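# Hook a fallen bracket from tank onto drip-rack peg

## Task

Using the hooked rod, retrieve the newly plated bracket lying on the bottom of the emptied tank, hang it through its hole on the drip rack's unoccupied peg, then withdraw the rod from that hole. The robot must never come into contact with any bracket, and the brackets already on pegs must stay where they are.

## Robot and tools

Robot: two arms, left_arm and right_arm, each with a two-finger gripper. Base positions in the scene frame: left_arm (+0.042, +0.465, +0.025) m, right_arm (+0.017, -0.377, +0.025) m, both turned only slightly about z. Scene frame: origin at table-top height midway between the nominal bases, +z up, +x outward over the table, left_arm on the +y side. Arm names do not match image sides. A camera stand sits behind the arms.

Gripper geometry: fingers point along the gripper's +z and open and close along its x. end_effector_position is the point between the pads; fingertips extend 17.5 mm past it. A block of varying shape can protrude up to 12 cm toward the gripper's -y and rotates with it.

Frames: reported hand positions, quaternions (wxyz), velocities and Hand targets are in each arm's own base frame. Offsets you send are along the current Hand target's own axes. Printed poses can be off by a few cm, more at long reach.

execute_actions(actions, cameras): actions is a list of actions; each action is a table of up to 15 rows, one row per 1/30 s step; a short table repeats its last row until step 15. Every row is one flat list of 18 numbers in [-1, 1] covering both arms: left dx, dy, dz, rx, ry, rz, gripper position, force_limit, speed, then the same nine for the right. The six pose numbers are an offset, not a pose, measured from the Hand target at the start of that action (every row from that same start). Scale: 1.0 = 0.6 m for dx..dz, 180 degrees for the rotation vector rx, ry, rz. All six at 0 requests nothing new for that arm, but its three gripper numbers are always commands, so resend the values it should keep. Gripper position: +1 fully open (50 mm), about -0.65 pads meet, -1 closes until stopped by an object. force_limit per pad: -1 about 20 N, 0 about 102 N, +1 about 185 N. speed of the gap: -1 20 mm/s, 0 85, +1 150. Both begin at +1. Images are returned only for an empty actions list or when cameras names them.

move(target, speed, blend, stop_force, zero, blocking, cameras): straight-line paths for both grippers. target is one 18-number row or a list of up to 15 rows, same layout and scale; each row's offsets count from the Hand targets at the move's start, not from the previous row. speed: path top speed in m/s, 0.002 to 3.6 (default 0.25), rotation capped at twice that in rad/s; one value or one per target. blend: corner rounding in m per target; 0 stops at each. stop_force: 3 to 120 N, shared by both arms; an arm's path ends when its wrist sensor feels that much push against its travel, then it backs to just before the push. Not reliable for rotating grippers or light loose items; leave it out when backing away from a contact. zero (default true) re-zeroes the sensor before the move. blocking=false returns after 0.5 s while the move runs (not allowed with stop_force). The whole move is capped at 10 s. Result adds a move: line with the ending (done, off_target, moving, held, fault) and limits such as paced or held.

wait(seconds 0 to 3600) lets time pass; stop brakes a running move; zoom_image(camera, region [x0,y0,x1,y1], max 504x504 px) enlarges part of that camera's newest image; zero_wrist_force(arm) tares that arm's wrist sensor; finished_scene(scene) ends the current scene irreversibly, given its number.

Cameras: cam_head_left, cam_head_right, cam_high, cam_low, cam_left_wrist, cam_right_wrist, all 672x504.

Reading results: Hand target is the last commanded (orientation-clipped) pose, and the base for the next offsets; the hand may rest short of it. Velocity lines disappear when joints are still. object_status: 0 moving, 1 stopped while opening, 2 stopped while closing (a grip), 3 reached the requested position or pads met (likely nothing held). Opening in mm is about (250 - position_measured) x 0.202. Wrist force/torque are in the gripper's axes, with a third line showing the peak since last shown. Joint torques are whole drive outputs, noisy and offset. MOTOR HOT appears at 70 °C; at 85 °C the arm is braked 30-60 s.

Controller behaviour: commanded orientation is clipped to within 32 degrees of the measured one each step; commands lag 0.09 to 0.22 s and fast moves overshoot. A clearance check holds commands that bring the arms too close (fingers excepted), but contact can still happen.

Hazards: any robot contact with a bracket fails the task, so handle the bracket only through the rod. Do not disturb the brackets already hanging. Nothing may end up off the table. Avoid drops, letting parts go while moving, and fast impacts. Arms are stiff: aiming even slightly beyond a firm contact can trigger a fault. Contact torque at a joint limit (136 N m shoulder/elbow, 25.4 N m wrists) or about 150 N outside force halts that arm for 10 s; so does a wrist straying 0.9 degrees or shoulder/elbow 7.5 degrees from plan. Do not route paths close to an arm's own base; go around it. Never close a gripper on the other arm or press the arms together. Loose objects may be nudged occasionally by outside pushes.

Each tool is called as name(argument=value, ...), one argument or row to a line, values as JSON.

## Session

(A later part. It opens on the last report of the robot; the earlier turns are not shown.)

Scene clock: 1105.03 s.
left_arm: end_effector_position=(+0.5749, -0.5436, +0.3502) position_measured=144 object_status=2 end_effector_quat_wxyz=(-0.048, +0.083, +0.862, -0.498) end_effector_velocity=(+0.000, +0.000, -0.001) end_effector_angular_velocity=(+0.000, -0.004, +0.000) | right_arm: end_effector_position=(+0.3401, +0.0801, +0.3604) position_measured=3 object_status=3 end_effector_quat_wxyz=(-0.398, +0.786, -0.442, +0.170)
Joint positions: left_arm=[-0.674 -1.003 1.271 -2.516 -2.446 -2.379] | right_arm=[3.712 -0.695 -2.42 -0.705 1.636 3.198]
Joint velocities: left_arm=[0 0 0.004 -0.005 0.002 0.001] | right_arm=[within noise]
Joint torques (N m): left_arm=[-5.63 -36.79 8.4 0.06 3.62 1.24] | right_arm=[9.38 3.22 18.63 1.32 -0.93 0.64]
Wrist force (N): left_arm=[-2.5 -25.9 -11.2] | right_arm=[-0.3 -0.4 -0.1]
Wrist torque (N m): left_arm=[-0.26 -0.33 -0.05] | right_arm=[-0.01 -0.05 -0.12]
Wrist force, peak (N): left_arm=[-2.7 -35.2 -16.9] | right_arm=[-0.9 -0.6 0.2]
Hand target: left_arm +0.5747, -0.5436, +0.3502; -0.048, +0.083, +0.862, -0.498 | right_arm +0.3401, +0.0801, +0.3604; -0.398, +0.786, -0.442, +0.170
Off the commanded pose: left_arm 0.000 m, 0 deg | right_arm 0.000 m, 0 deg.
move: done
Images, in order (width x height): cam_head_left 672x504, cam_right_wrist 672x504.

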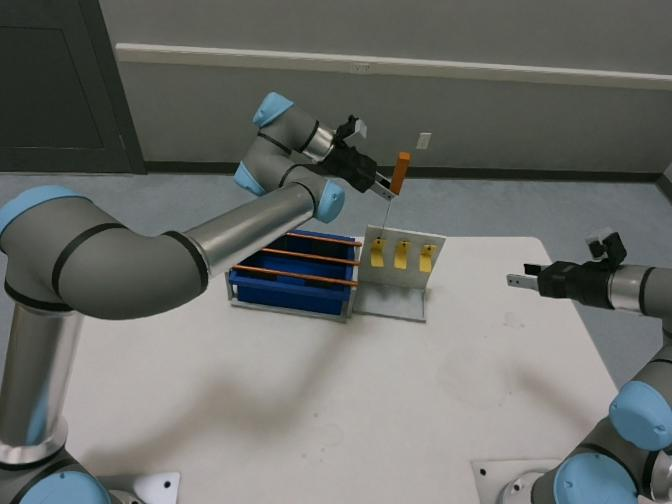

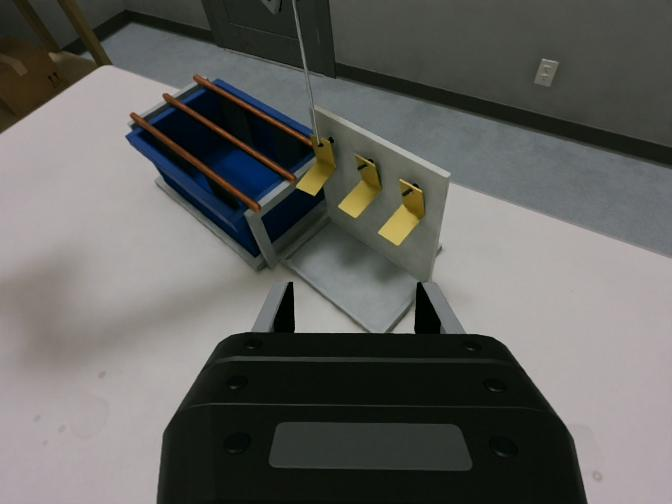

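move(
  target=[
    [0,-0.0019,-0.0011,0,0,0,-1,-0.6,-0.3,0,0,0,0,0,0,1,1,1],
    [0.0133,-0.0019,-0.0011,0,0,0,-1,-0.6,-0.3,0,0,0,0,0,0,1,1,1],
  ],
  speed=0.02,
  cameras=["cam_right_wrist","cam_head_left"],
)

zoom_image(
  camera="cam_right_wrist",
  region=[300, 120, 350, 170],
)

zoom_image(
  camera="cam_head_left",
  region=[360, 220, 400, 260],
)

Scene clock: 1116.97 s.
left_arm: end_effector_position=(+0.5668, -0.5421, +0.3514) position_measured=144 object_status=2 end_effector_quat_wxyz=(-0.048, +0.083, +0.862, -0.498) | right_arm: end_effector_position=(+0.3401, +0.0801, +0.3604) position_measured=3 object_status=3 end_effector_quat_wxyz=(-0.398, +0.786, -0.442, +0.170)
Joint positions: left_arm=[-0.68 -1.022 1.298 -2.53 -2.442 -2.386] | right_arm=[3.712 -0.695 -2.42 -0.705 1.636 3.198]
Joint torques (N m): left_arm=[-5.82 -50.66 -40.55 -0.11 -4.7 -0.91] | right_arm=[9.65 2.88 18.73 1.32 -0.77 0.74]
Wrist force (N): left_arm=[-8.8 4.9 4.6] | right_arm=[-0.4 -0.3 -0.2]
Wrist torque (N m): left_arm=[0.02 -0.85 0.48] | right_arm=[0.01 -0.03 -0.12]
Wrist force, peak (N): left_arm=[-2.9 -26.8 -11.7] | right_arm=[-0.4 -0.8 -0.2]
Hand target: left_arm +0.5669, -0.5421, +0.3515; -0.048, +0.083, +0.862, -0.498 | right_arm +0.3401, +0.0801, +0.3604; -0.398, +0.786, -0.442, +0.170
Off the commanded pose: left_arm 0.000 m, 0 deg | right_arm 0.000 m, 0 deg.
move: done
Images, in order (width x height): cam_head_left 672x504, cam_right_wrist 672x504.

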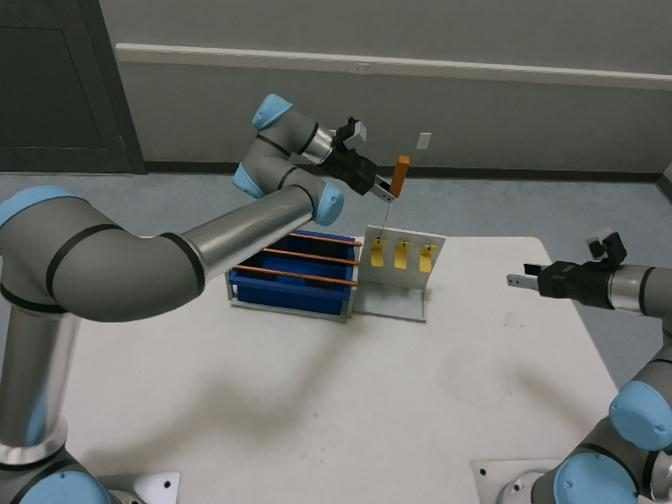

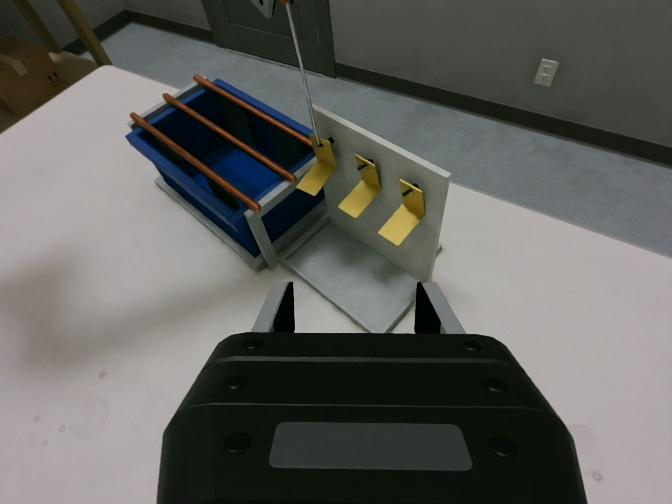

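Scaled by 10.080.

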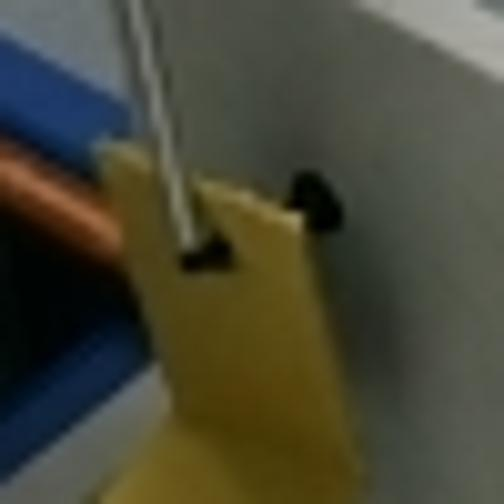

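Scaled by 12.600.

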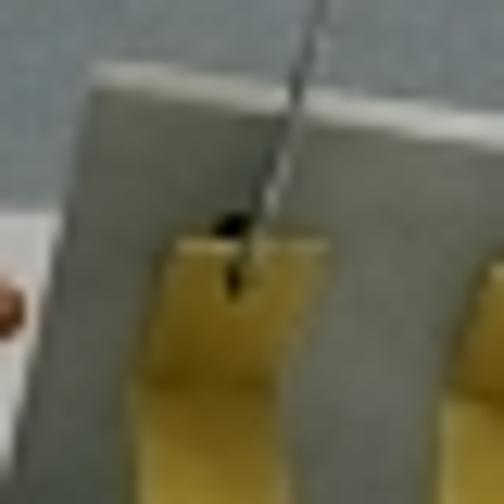

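move(
  target=[
    [0.008,-0.0022,-0.0012,0,0,0,-1,-0.6,-0.3,0,0,0,0,0,0,1,1,1],
    [0.01,0.0022,0.0012,0,0.006,-0.0104,-1,-0.6,-0.3,0,0,0,0,0,0,1,1,1],
    [0.013,-0.0015,-0.0008,0,-0.006,0.0104,-1,-0.6,-0.3,0,0,0,0,0,0,1,1,1],
    [0.0133,0.0012,0.0008,0,0,0,-1,-0.6,-0.3,0,0,0,0,0,0,1,1,1],
    [0.0133,0,0,0,0,0,-1,-0.6,-0.3,0,0,0,0,0,0,1,1,1],
  ],
  speed=0.04,
  cameras=["cam_right_wrist","cam_head_left"],
)

zoom_image(
  camera="cam_right_wrist",
  region=[300, 120, 350, 170],
)

zoom_image(
  camera="cam_head_left",
  region=[360, 190, 430, 260],
)

Scene clock: 1183.50 s.
left_arm: end_effector_position=(+0.5591, -0.5406, +0.3514) position_measured=144 object_status=2 end_effector_quat_wxyz=(-0.048, +0.083, +0.862, -0.498) | right_arm: end_effector_position=(+0.3401, +0.0801, +0.3604) position_measured=3 object_status=3 end_effector_quat_wxyz=(-0.398, +0.786, -0.442, +0.170)
Joint positions: left_arm=[-0.686 -1.039 1.326 -2.545 -2.439 -2.392] | right_arm=[3.712 -0.695 -2.42 -0.705 1.636 3.198]
Joint torques (N m): left_arm=[7.31 -69.7 -41.65 -2.34 -5.77 0.84] | right_arm=[10.32 1.75 17.78 1.35 -0.78 0.61]
Wrist force (N): left_arm=[-14.7 13.2 9.3] | right_arm=[0.0 -0.2 0.0]
Wrist torque (N m): left_arm=[0.13 -1.11 0.51] | right_arm=[0.02 -0.08 -0.11]
Wrist force, peak (N): left_arm=[-12.2 35.1 20.5] | right_arm=[0.0 -0.8 -0.4]
Hand target: left_arm +0.5591, -0.5406, +0.3515; -0.048, +0.083, +0.862, -0.498 | right_arm +0.3401, +0.0801, +0.3604; -0.398, +0.786, -0.442, +0.170
Off the commanded pose: left_arm 0.000 m, 0 deg | right_arm 0.000 m, 0 deg.
move: done
Images, in order (width x height): cam_head_left 672x504, cam_right_wrist 672x504.

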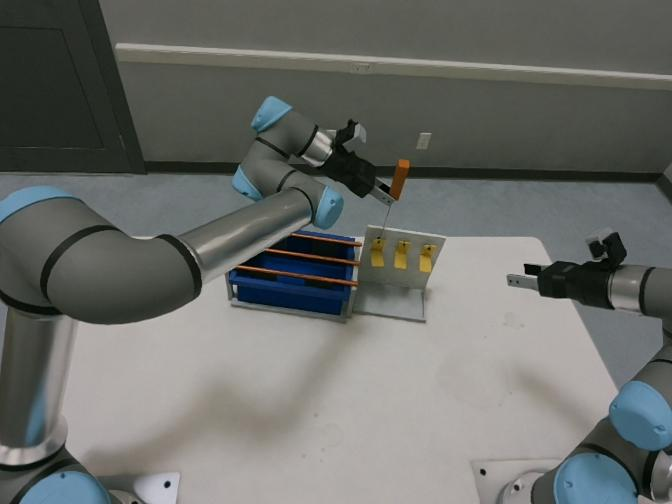

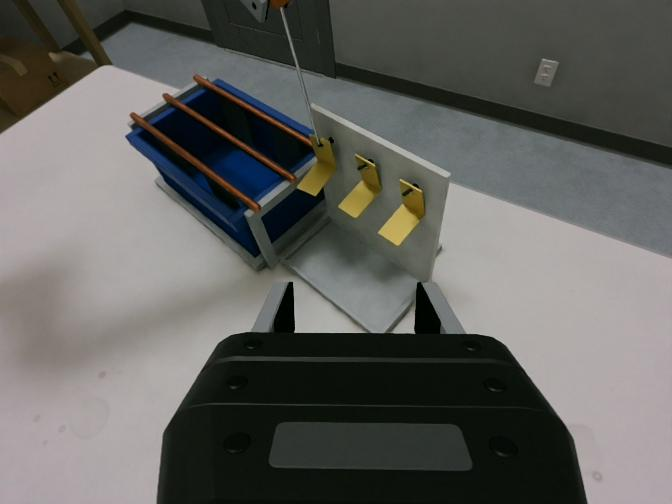

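Scaled by 10.080.

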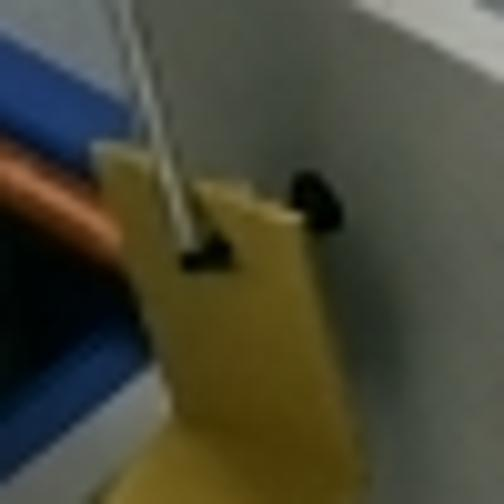

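Scaled by 7.200.

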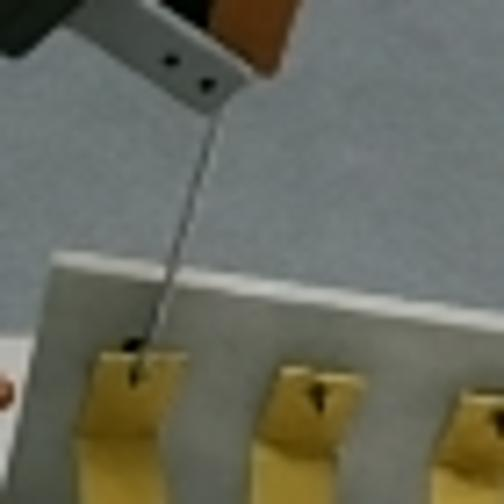

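move(
  target=[-0.0492,0.0043,0.0025,0,0.0278,-0.0481,-1,-0.6,-0.3,0,0,0,0,0,0,1,1,1],
  speed=0.04,
  cameras=["cam_right_wrist","cam_head_left"],
)

zoom_image(
  camera="cam_right_wrist",
  region=[300, 120, 350, 170],
)

zoom_image(
  camera="cam_head_left",
  region=[360, 220, 400, 260],
)

Scene clock: 1225.90 s.
left_arm: end_effector_position=(+0.5881, -0.5462, +0.3488) position_measured=144 object_status=2 end_effector_quat_wxyz=(-0.123, +0.040, +0.863, -0.489) | right_arm: end_effector_position=(+0.3401, +0.0801, +0.3604) position_measured=3 object_status=3 end_effector_quat_wxyz=(-0.398, +0.786, -0.442, +0.170)
Joint positions: left_arm=[-0.651 -0.938 1.148 -2.338 -2.525 -2.423] | right_arm=[3.712 -0.695 -2.42 -0.705 1.636 3.198]
Joint torques (N m): left_arm=[-7.23 -11.32 28.22 7.85 7.91 1.16] | right_arm=[9.94 2.31 18.64 1.49 -0.93 0.54]
Wrist force (N): left_arm=[0.6 -54.7 -27.6] | right_arm=[-0.3 -0.3 -0.1]
Wrist torque (N m): left_arm=[0.43 -0.52 0.43] | right_arm=[0.01 -0.05 -0.11]
Wrist force, peak (N): left_arm=[0.5 -56.6 -28.5] | right_arm=[-0.1 -0.8 -0.5]
Hand target: left_arm +0.5880, -0.5462, +0.3485; -0.123, +0.040, +0.863, -0.489 | right_arm +0.3401, +0.0801, +0.3604; -0.398, +0.786, -0.442, +0.170
Off the commanded pose: left_arm 0.000 m, 0 deg | right_arm 0.000 m, 0 deg.
move: done
Images, in order (width x height): cam_head_left 672x504, cam_right_wrist 672x504.

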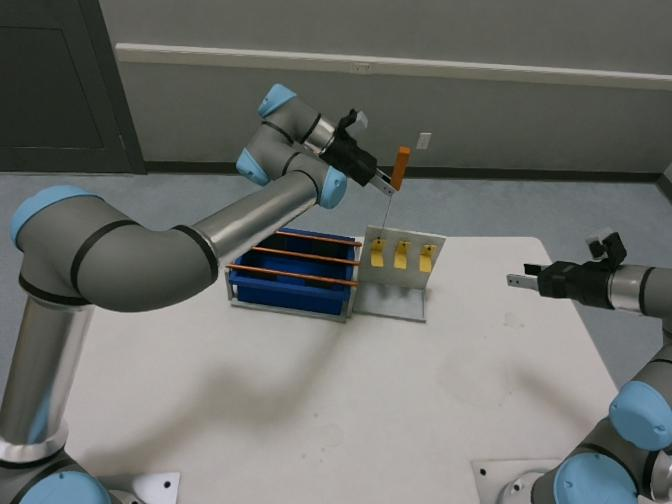

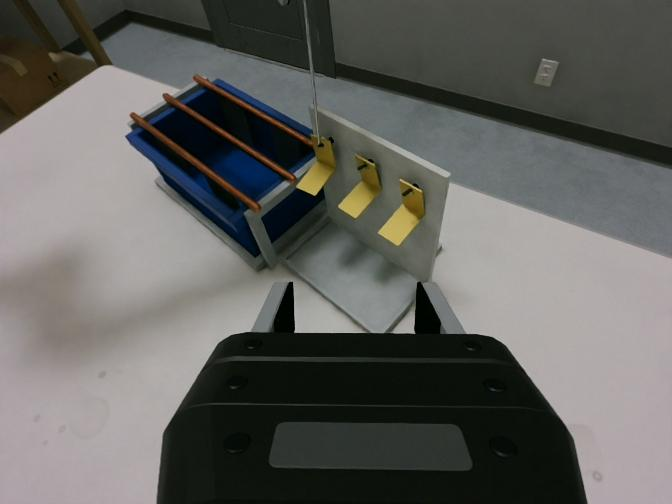

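Scaled by 10.080.

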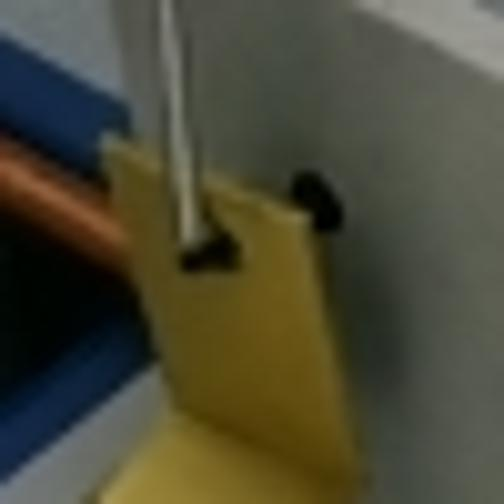

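Scaled by 12.600.

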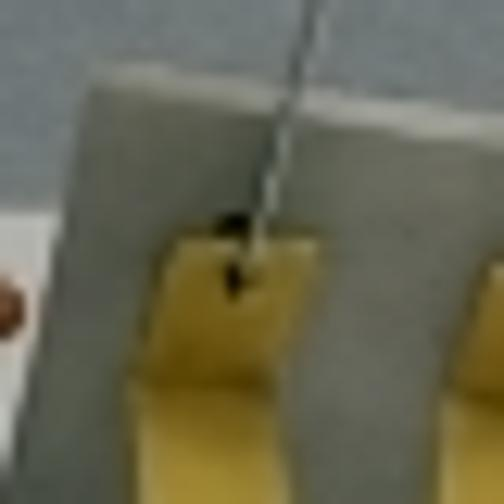

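move(
  target=[0.0007,-0.0036,-0.0021,0,0,0,-1,-0.6,-0.3,0,0,0,0,0,0,1,1,1],
  speed=0.03,
)

move(
  target=[0.0163,0.0025,0.0015,0,0,0,-1,-0.6,-0.3,0,0,0,0,0,0,1,1,1],
  speed=0.03,
  cameras=["cam_right_wrist","cam_high"],
)

zoom_image(
  camera="cam_right_wrist",
  region=[300, 120, 350, 170],
)

zoom_image(
  camera="cam_high",
  region=[340, 260, 390, 310],
)

Scene clock: 1241.07 s.
left_arm: end_effector_position=(+0.5881, -0.5462, +0.3508) position_measured=144 object_status=2 end_effector_quat_wxyz=(-0.123, +0.040, +0.863, -0.489) | right_arm: end_effector_position=(+0.3401, +0.0801, +0.3604) position_measured=3 object_status=3 end_effector_quat_wxyz=(-0.398, +0.786, -0.442, +0.170)
Joint positions: left_arm=[-0.651 -0.939 1.144 -2.331 -2.524 -2.423] | right_arm=[3.712 -0.695 -2.42 -0.705 1.636 3.198]
Joint torques (N m): left_arm=[-12.26 -48.86 -28.09 -1.9 -1.36 1.02] | right_arm=[9.68 3.29 19.11 1.46 -0.87 0.39]
Wrist force (N): left_arm=[-4.9 -12.5 -4.3] | right_arm=[-0.3 -0.6 -0.2]
Wrist torque (N m): left_arm=[-0.05 -0.63 0.39] | right_arm=[-0.03 -0.05 -0.12]
Wrist force, peak (N): left_arm=[0.7 -57.3 -28.7] | right_arm=[-0.4 -0.8 -0.3]
Hand target: left_arm +0.5881, -0.5462, +0.3511; -0.123, +0.040, +0.863, -0.489 | right_arm +0.3401, +0.0801, +0.3604; -0.398, +0.786, -0.442, +0.170
Off the commanded pose: left_arm 0.000 m, 0 deg | right_arm 0.000 m, 0 deg.
move: done

Scene clock: 1241.70 s.
left_arm: end_effector_position=(+0.5782, -0.5445, +0.3510) position_measured=144 object_status=2 end_effector_quat_wxyz=(-0.123, +0.040, +0.863, -0.489) end_effector_velocity=(+0.001, +0.000, +0.000) end_effector_angular_velocity=(+0.001, +0.002, +0.000) | right_arm: end_effector_position=(+0.3401, +0.0801, +0.3604) position_measured=3 object_status=3 end_effector_quat_wxyz=(-0.398, +0.786, -0.442, +0.170)
Joint positions: left_arm=[-0.658 -0.962 1.184 -2.356 -2.521 -2.432] | right_arm=[3.712 -0.695 -2.42 -0.705 1.636 3.198]
Joint velocities: left_arm=[0.001 0.003 -0.005 0.005 0 0.001] | right_arm=[within noise]
Joint torques (N m): left_arm=[4.01 -50.74 -45.05 -0.26 -1.98 1.6] | right_arm=[10.24 2.88 19.05 1.46 -1 0.44]
Wrist force (N): left_arm=[-0.3 2.8 3.6] | right_arm=[-0.3 -0.4 -0.1]
Wrist torque (N m): left_arm=[0.08 -0.09 -0.44] | right_arm=[0.00 -0.05 -0.12]
Wrist force, peak (N): left_arm=[-4.8 -12.1 -4.2] | right_arm=[-0.4 -0.4 -0.4]
Hand target: left_arm +0.5783, -0.5444, +0.3510; -0.123, +0.040, +0.863, -0.489 | right_arm +0.3401, +0.0801, +0.3604; -0.398, +0.786, -0.442, +0.170
Off the commanded pose: left_arm 0.000 m, 0 deg | right_arm 0.000 m, 0 deg.
move: done
Images, in order (width x height): cam_high 672x504, cam_right_wrist 672x504.

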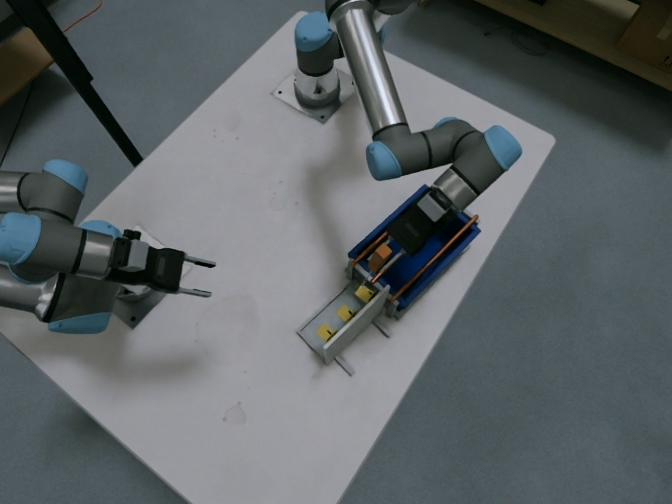

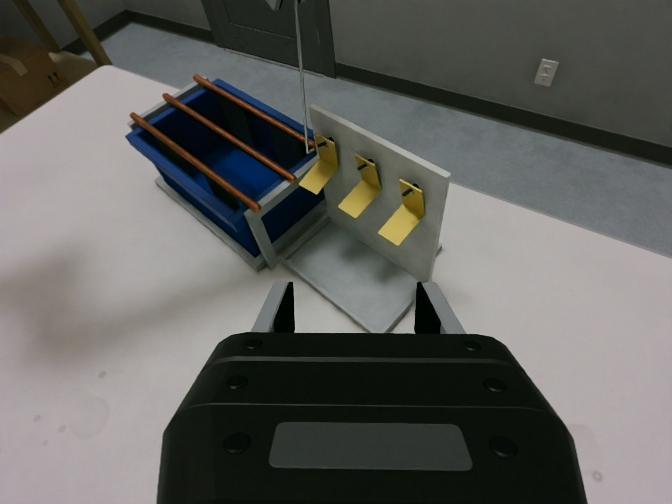

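Scaled by 10.080.

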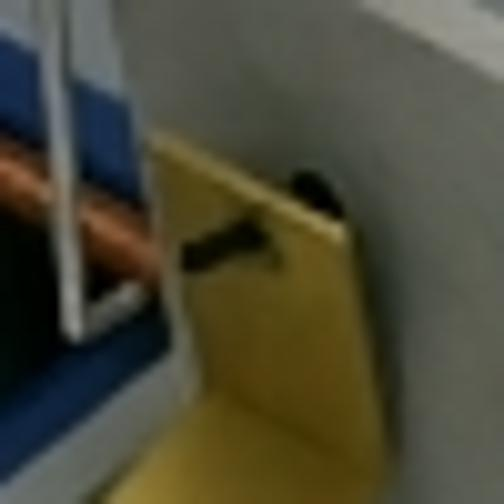

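Scaled by 10.080.

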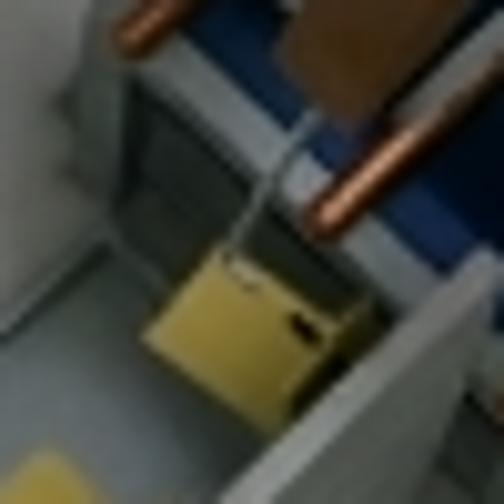

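move(
  target=[
    [0.065,0.01,0.006,0,0,0,-1,-0.6,-0.3,0,0,0,0,0,0,1,1,1],
    [0.094,-0.132,-0.076,0,0,0,-1,-0.6,-0.3,0,0,0,0,0,0,1,1,1],
    [0.308,0.452,-0.167,0.032,-0.247,-0.910,-1,-0.6,-0.3,0,0,0,0,0,0,1,1,1],
  ],
  speed=[0.06,0.3,0.4],
  blend=[0.01,0.03,0],
  cameras=["cam_right_wrist","cam_head_right","cam_left_wrist"],
)

zoom_image(
  camera="cam_right_wrist",
  region=[280, 90, 450, 260],
)

Scene clock: 1273.53 s.
left_arm: end_effector_position=(+0.4109, -0.2851, +0.2008) position_measured=144 object_status=2 end_effector_quat_wxyz=(+0.257, +0.957, -0.130, -0.035) | right_arm: end_effector_position=(+0.3401, +0.0801, +0.3604) position_measured=3 object_status=3 end_effector_quat_wxyz=(-0.398, +0.786, -0.442, +0.170)
Joint positions: left_arm=[-0.63 -1.549 2.032 -2.254 -2.059 -5.122] | right_arm=[3.712 -0.695 -2.42 -0.705 1.636 3.198]
Joint torques (N m): left_arm=[-13.65 -32.51 -42.07 -4.77 -0.13 -2.09] | right_arm=[10.02 1.77 19.24 1.41 -0.97 0.27]
Wrist force (N): left_arm=[-1.1 0.0 3.9] | right_arm=[-0.1 -0.7 -0.3]
Wrist torque (N m): left_arm=[0.08 0.31 0.01] | right_arm=[-0.06 -0.07 -0.12]
Wrist force, peak (N): left_arm=[-0.4 7.8 6.0] | right_arm=[-0.4 -0.8 -0.3]
Hand target: left_arm +0.4109, -0.2852, +0.2009; +0.257, +0.957, -0.130, -0.035 | right_arm +0.3401, +0.0801, +0.3604; -0.398, +0.786, -0.442, +0.170
Off the commanded pose: left_arm 0.000 m, 0 deg | right_arm 0.000 m, 0 deg.
move: done
Images, in order (width x height): cam_head_right 672x504, cam_left_wrist 672x504, cam_right_wrist 672x504.

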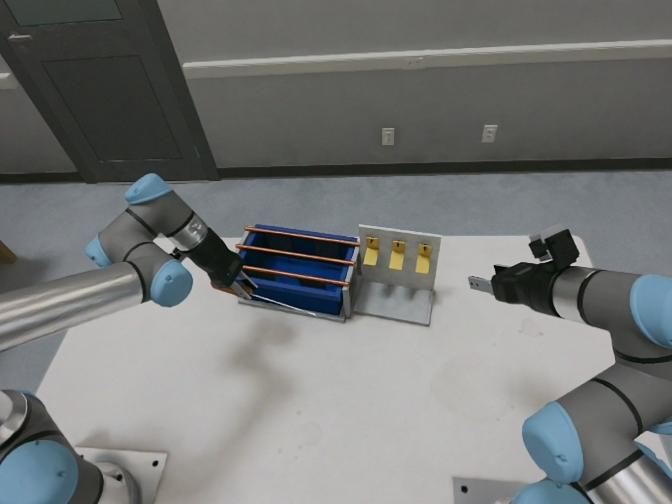

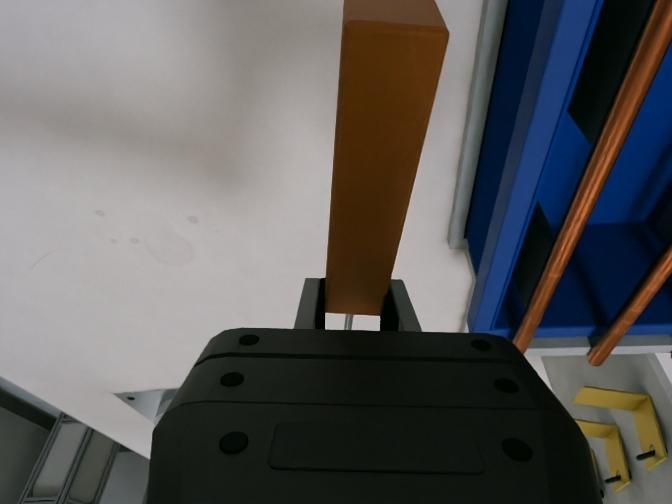

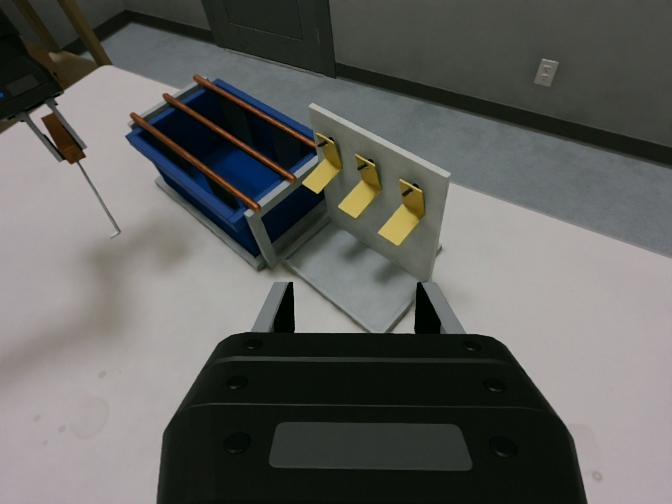

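Scaled by 2.965.

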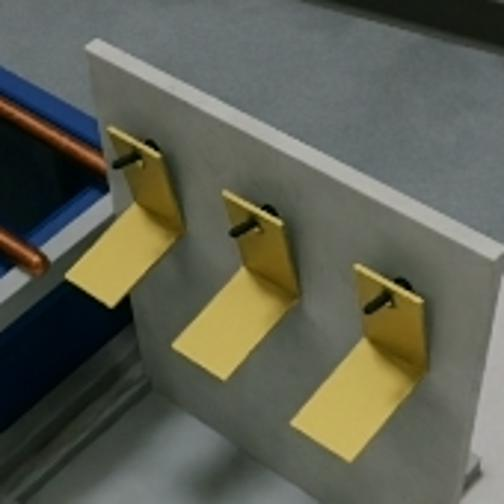

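move(
  target=[
    [0,-0.128,0.222,0,0,0,-1,-0.6,-0.3,0,0,0,0,0,0,1,1,1],
    [0,-0.161,0.279,0,0,0,-1,-0.6,-0.3,0,0,0,0,0,0,1,1,1],
  ],
  speed=[0.25,0.04],
  stop_force=8,
)

move(
  target=[0,0,0,0,0,0,1,-0.6,-0.9,0,0,0,0,0,0,1,1,1],
)

move(
  target=[0,0.1,-0.173,0,0,0,1,-0.6,-0.9,0,0,0,0,0,0,1,1,1],
  cameras=["cam_right_wrist","cam_head_right"],
)

Scene clock: 1285.93 s.
left_arm: end_effector_position=(+0.4107, -0.2854, +0.0076) position_measured=144 object_status=2 end_effector_quat_wxyz=(+0.257, +0.957, -0.130, -0.035) | right_arm: end_effector_position=(+0.3401, +0.0801, +0.3604) position_measured=3 object_status=3 end_effector_quat_wxyz=(-0.398, +0.786, -0.442, +0.170)
Joint positions: left_arm=[-0.631 -1.172 2.232 -2.832 -2.059 -5.123] | right_arm=[3.712 -0.695 -2.42 -0.705 1.636 3.198]
Joint torques (N m): left_arm=[-8.23 -34.82 -30 -2.3 -1.94 -1.77] | right_arm=[10.43 2.44 18.37 1.47 -0.9 0.16]
Wrist force (N): left_arm=[-1.2 0.1 3.7] | right_arm=[-0.3 -0.3 -0.1]
Wrist torque (N m): left_arm=[0.09 0.34 0.07] | right_arm=[0.02 -0.04 -0.11]
Wrist force, peak (N): left_arm=[-1.1 -1.1 5.6] | right_arm=[-0.8 -0.5 -0.1]
Hand target: left_arm +0.4107, -0.2854, +0.0076; +0.257, +0.957, -0.130, -0.035 | right_arm +0.3401, +0.0801, +0.3604; -0.398, +0.786, -0.442, +0.170
Off the commanded pose: left_arm 0.000 m, 0 deg | right_arm 0.000 m, 0 deg.
move: done

Scene clock: 1287.23 s.
left_arm: end_effector_position=(+0.4107, -0.2854, +0.0076) position_measured=3 object_status=3 end_effector_quat_wxyz=(+0.257, +0.957, -0.130, -0.035) | right_arm: end_effector_position=(+0.3401, +0.0801, +0.3604) position_measured=3 object_status=3 end_effector_quat_wxyz=(-0.398, +0.786, -0.442, +0.170)
Joint positions: left_arm=[-0.631 -1.172 2.232 -2.832 -2.059 -5.123] | right_arm=[3.712 -0.695 -2.42 -0.705 1.636 3.198]
Joint torques (N m): left_arm=[-5.93 -34.44 -28.87 -3.93 -1.25 -1.67] | right_arm=[10.69 2.79 18.38 1.43 -0.81 0.18]
Wrist force (N): left_arm=[-1.3 0.4 3.3] | right_arm=[-0.2 -0.7 -0.3]
Wrist torque (N m): left_arm=[0.10 0.34 0.07] | right_arm=[-0.05 -0.07 -0.12]
Wrist force, peak (N): left_arm=[-1.2 0.4 3.8] | right_arm=[-0.1 -0.5 -0.6]
Hand target: left_arm +0.4107, -0.2854, +0.0076; +0.257, +0.957, -0.130, -0.035 | right_arm +0.3401, +0.0801, +0.3604; -0.398, +0.786, -0.442, +0.170
Off the commanded pose: left_arm 0.000 m, 0 deg | right_arm 0.000 m, 0 deg.
move: done

Scene clock: 1288.23 s.
left_arm: end_effector_position=(+0.4108, -0.2854, +0.1275) position_measured=3 object_status=3 end_effector_quat_wxyz=(+0.257, +0.957, -0.130, -0.035) end_effector_velocity=(-0.001, +0.001, +0.000) end_effector_angular_velocity=(+0.002, +0.003, +0.001) | right_arm: end_effector_position=(+0.3401, +0.0801, +0.3604) position_measured=3 object_status=3 end_effector_quat_wxyz=(-0.398, +0.786, -0.442, +0.170)
Joint positions: left_arm=[-0.631 -1.438 2.136 -2.469 -2.059 -5.122] | right_arm=[3.712 -0.695 -2.42 -0.705 1.636 3.198]
Joint velocities: left_arm=[0 -0.003 0 0.006 0 -0.001] | right_arm=[within noise]
Joint torques (N m): left_arm=[9.36 -38.11 -15.12 0 0.17 -0.94] | right_arm=[10.19 2.22 18.73 1.4 -0.69 0.24]
Wrist force (N): left_arm=[-1.2 0.5 3.4] | right_arm=[-0.2 -0.4 -0.2]
Wrist torque (N m): left_arm=[0.12 0.32 0.00] | right_arm=[0.00 -0.06 -0.12]
Wrist force, peak (N): left_arm=[-1.2 -1.5 6.2] | right_arm=[0.0 -0.6 -0.5]
Hand target: left_arm +0.4108, -0.2854, +0.1275; +0.257, +0.957, -0.130, -0.035 | right_arm +0.3401, +0.0801, +0.3604; -0.398, +0.786, -0.442, +0.170
Off the commanded pose: left_arm 0.000 m, 0 deg | right_arm 0.000 m, 0 deg.
move: done
Images, in order (width x height): cam_head_right 672x504, cam_right_wrist 672x504.

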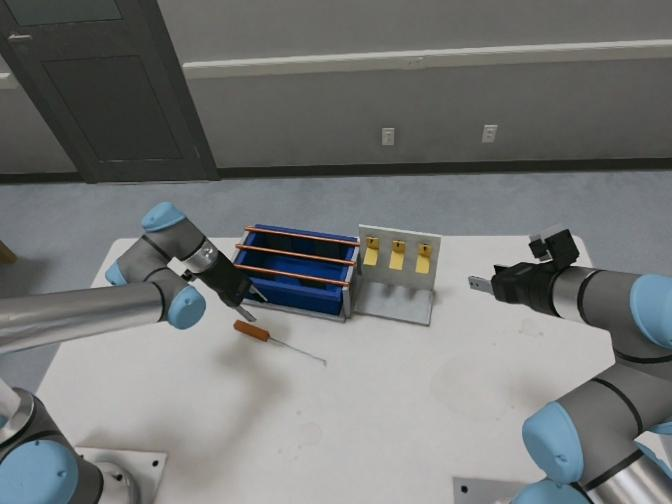

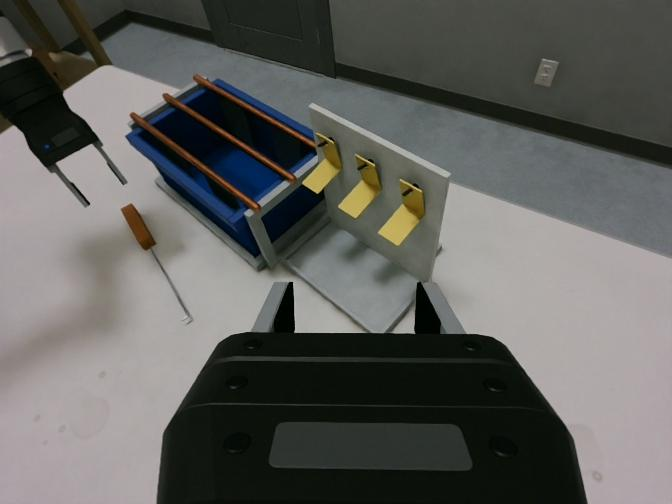

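finished_scene(
  scene=1,
)

The scene is finished: the task was done.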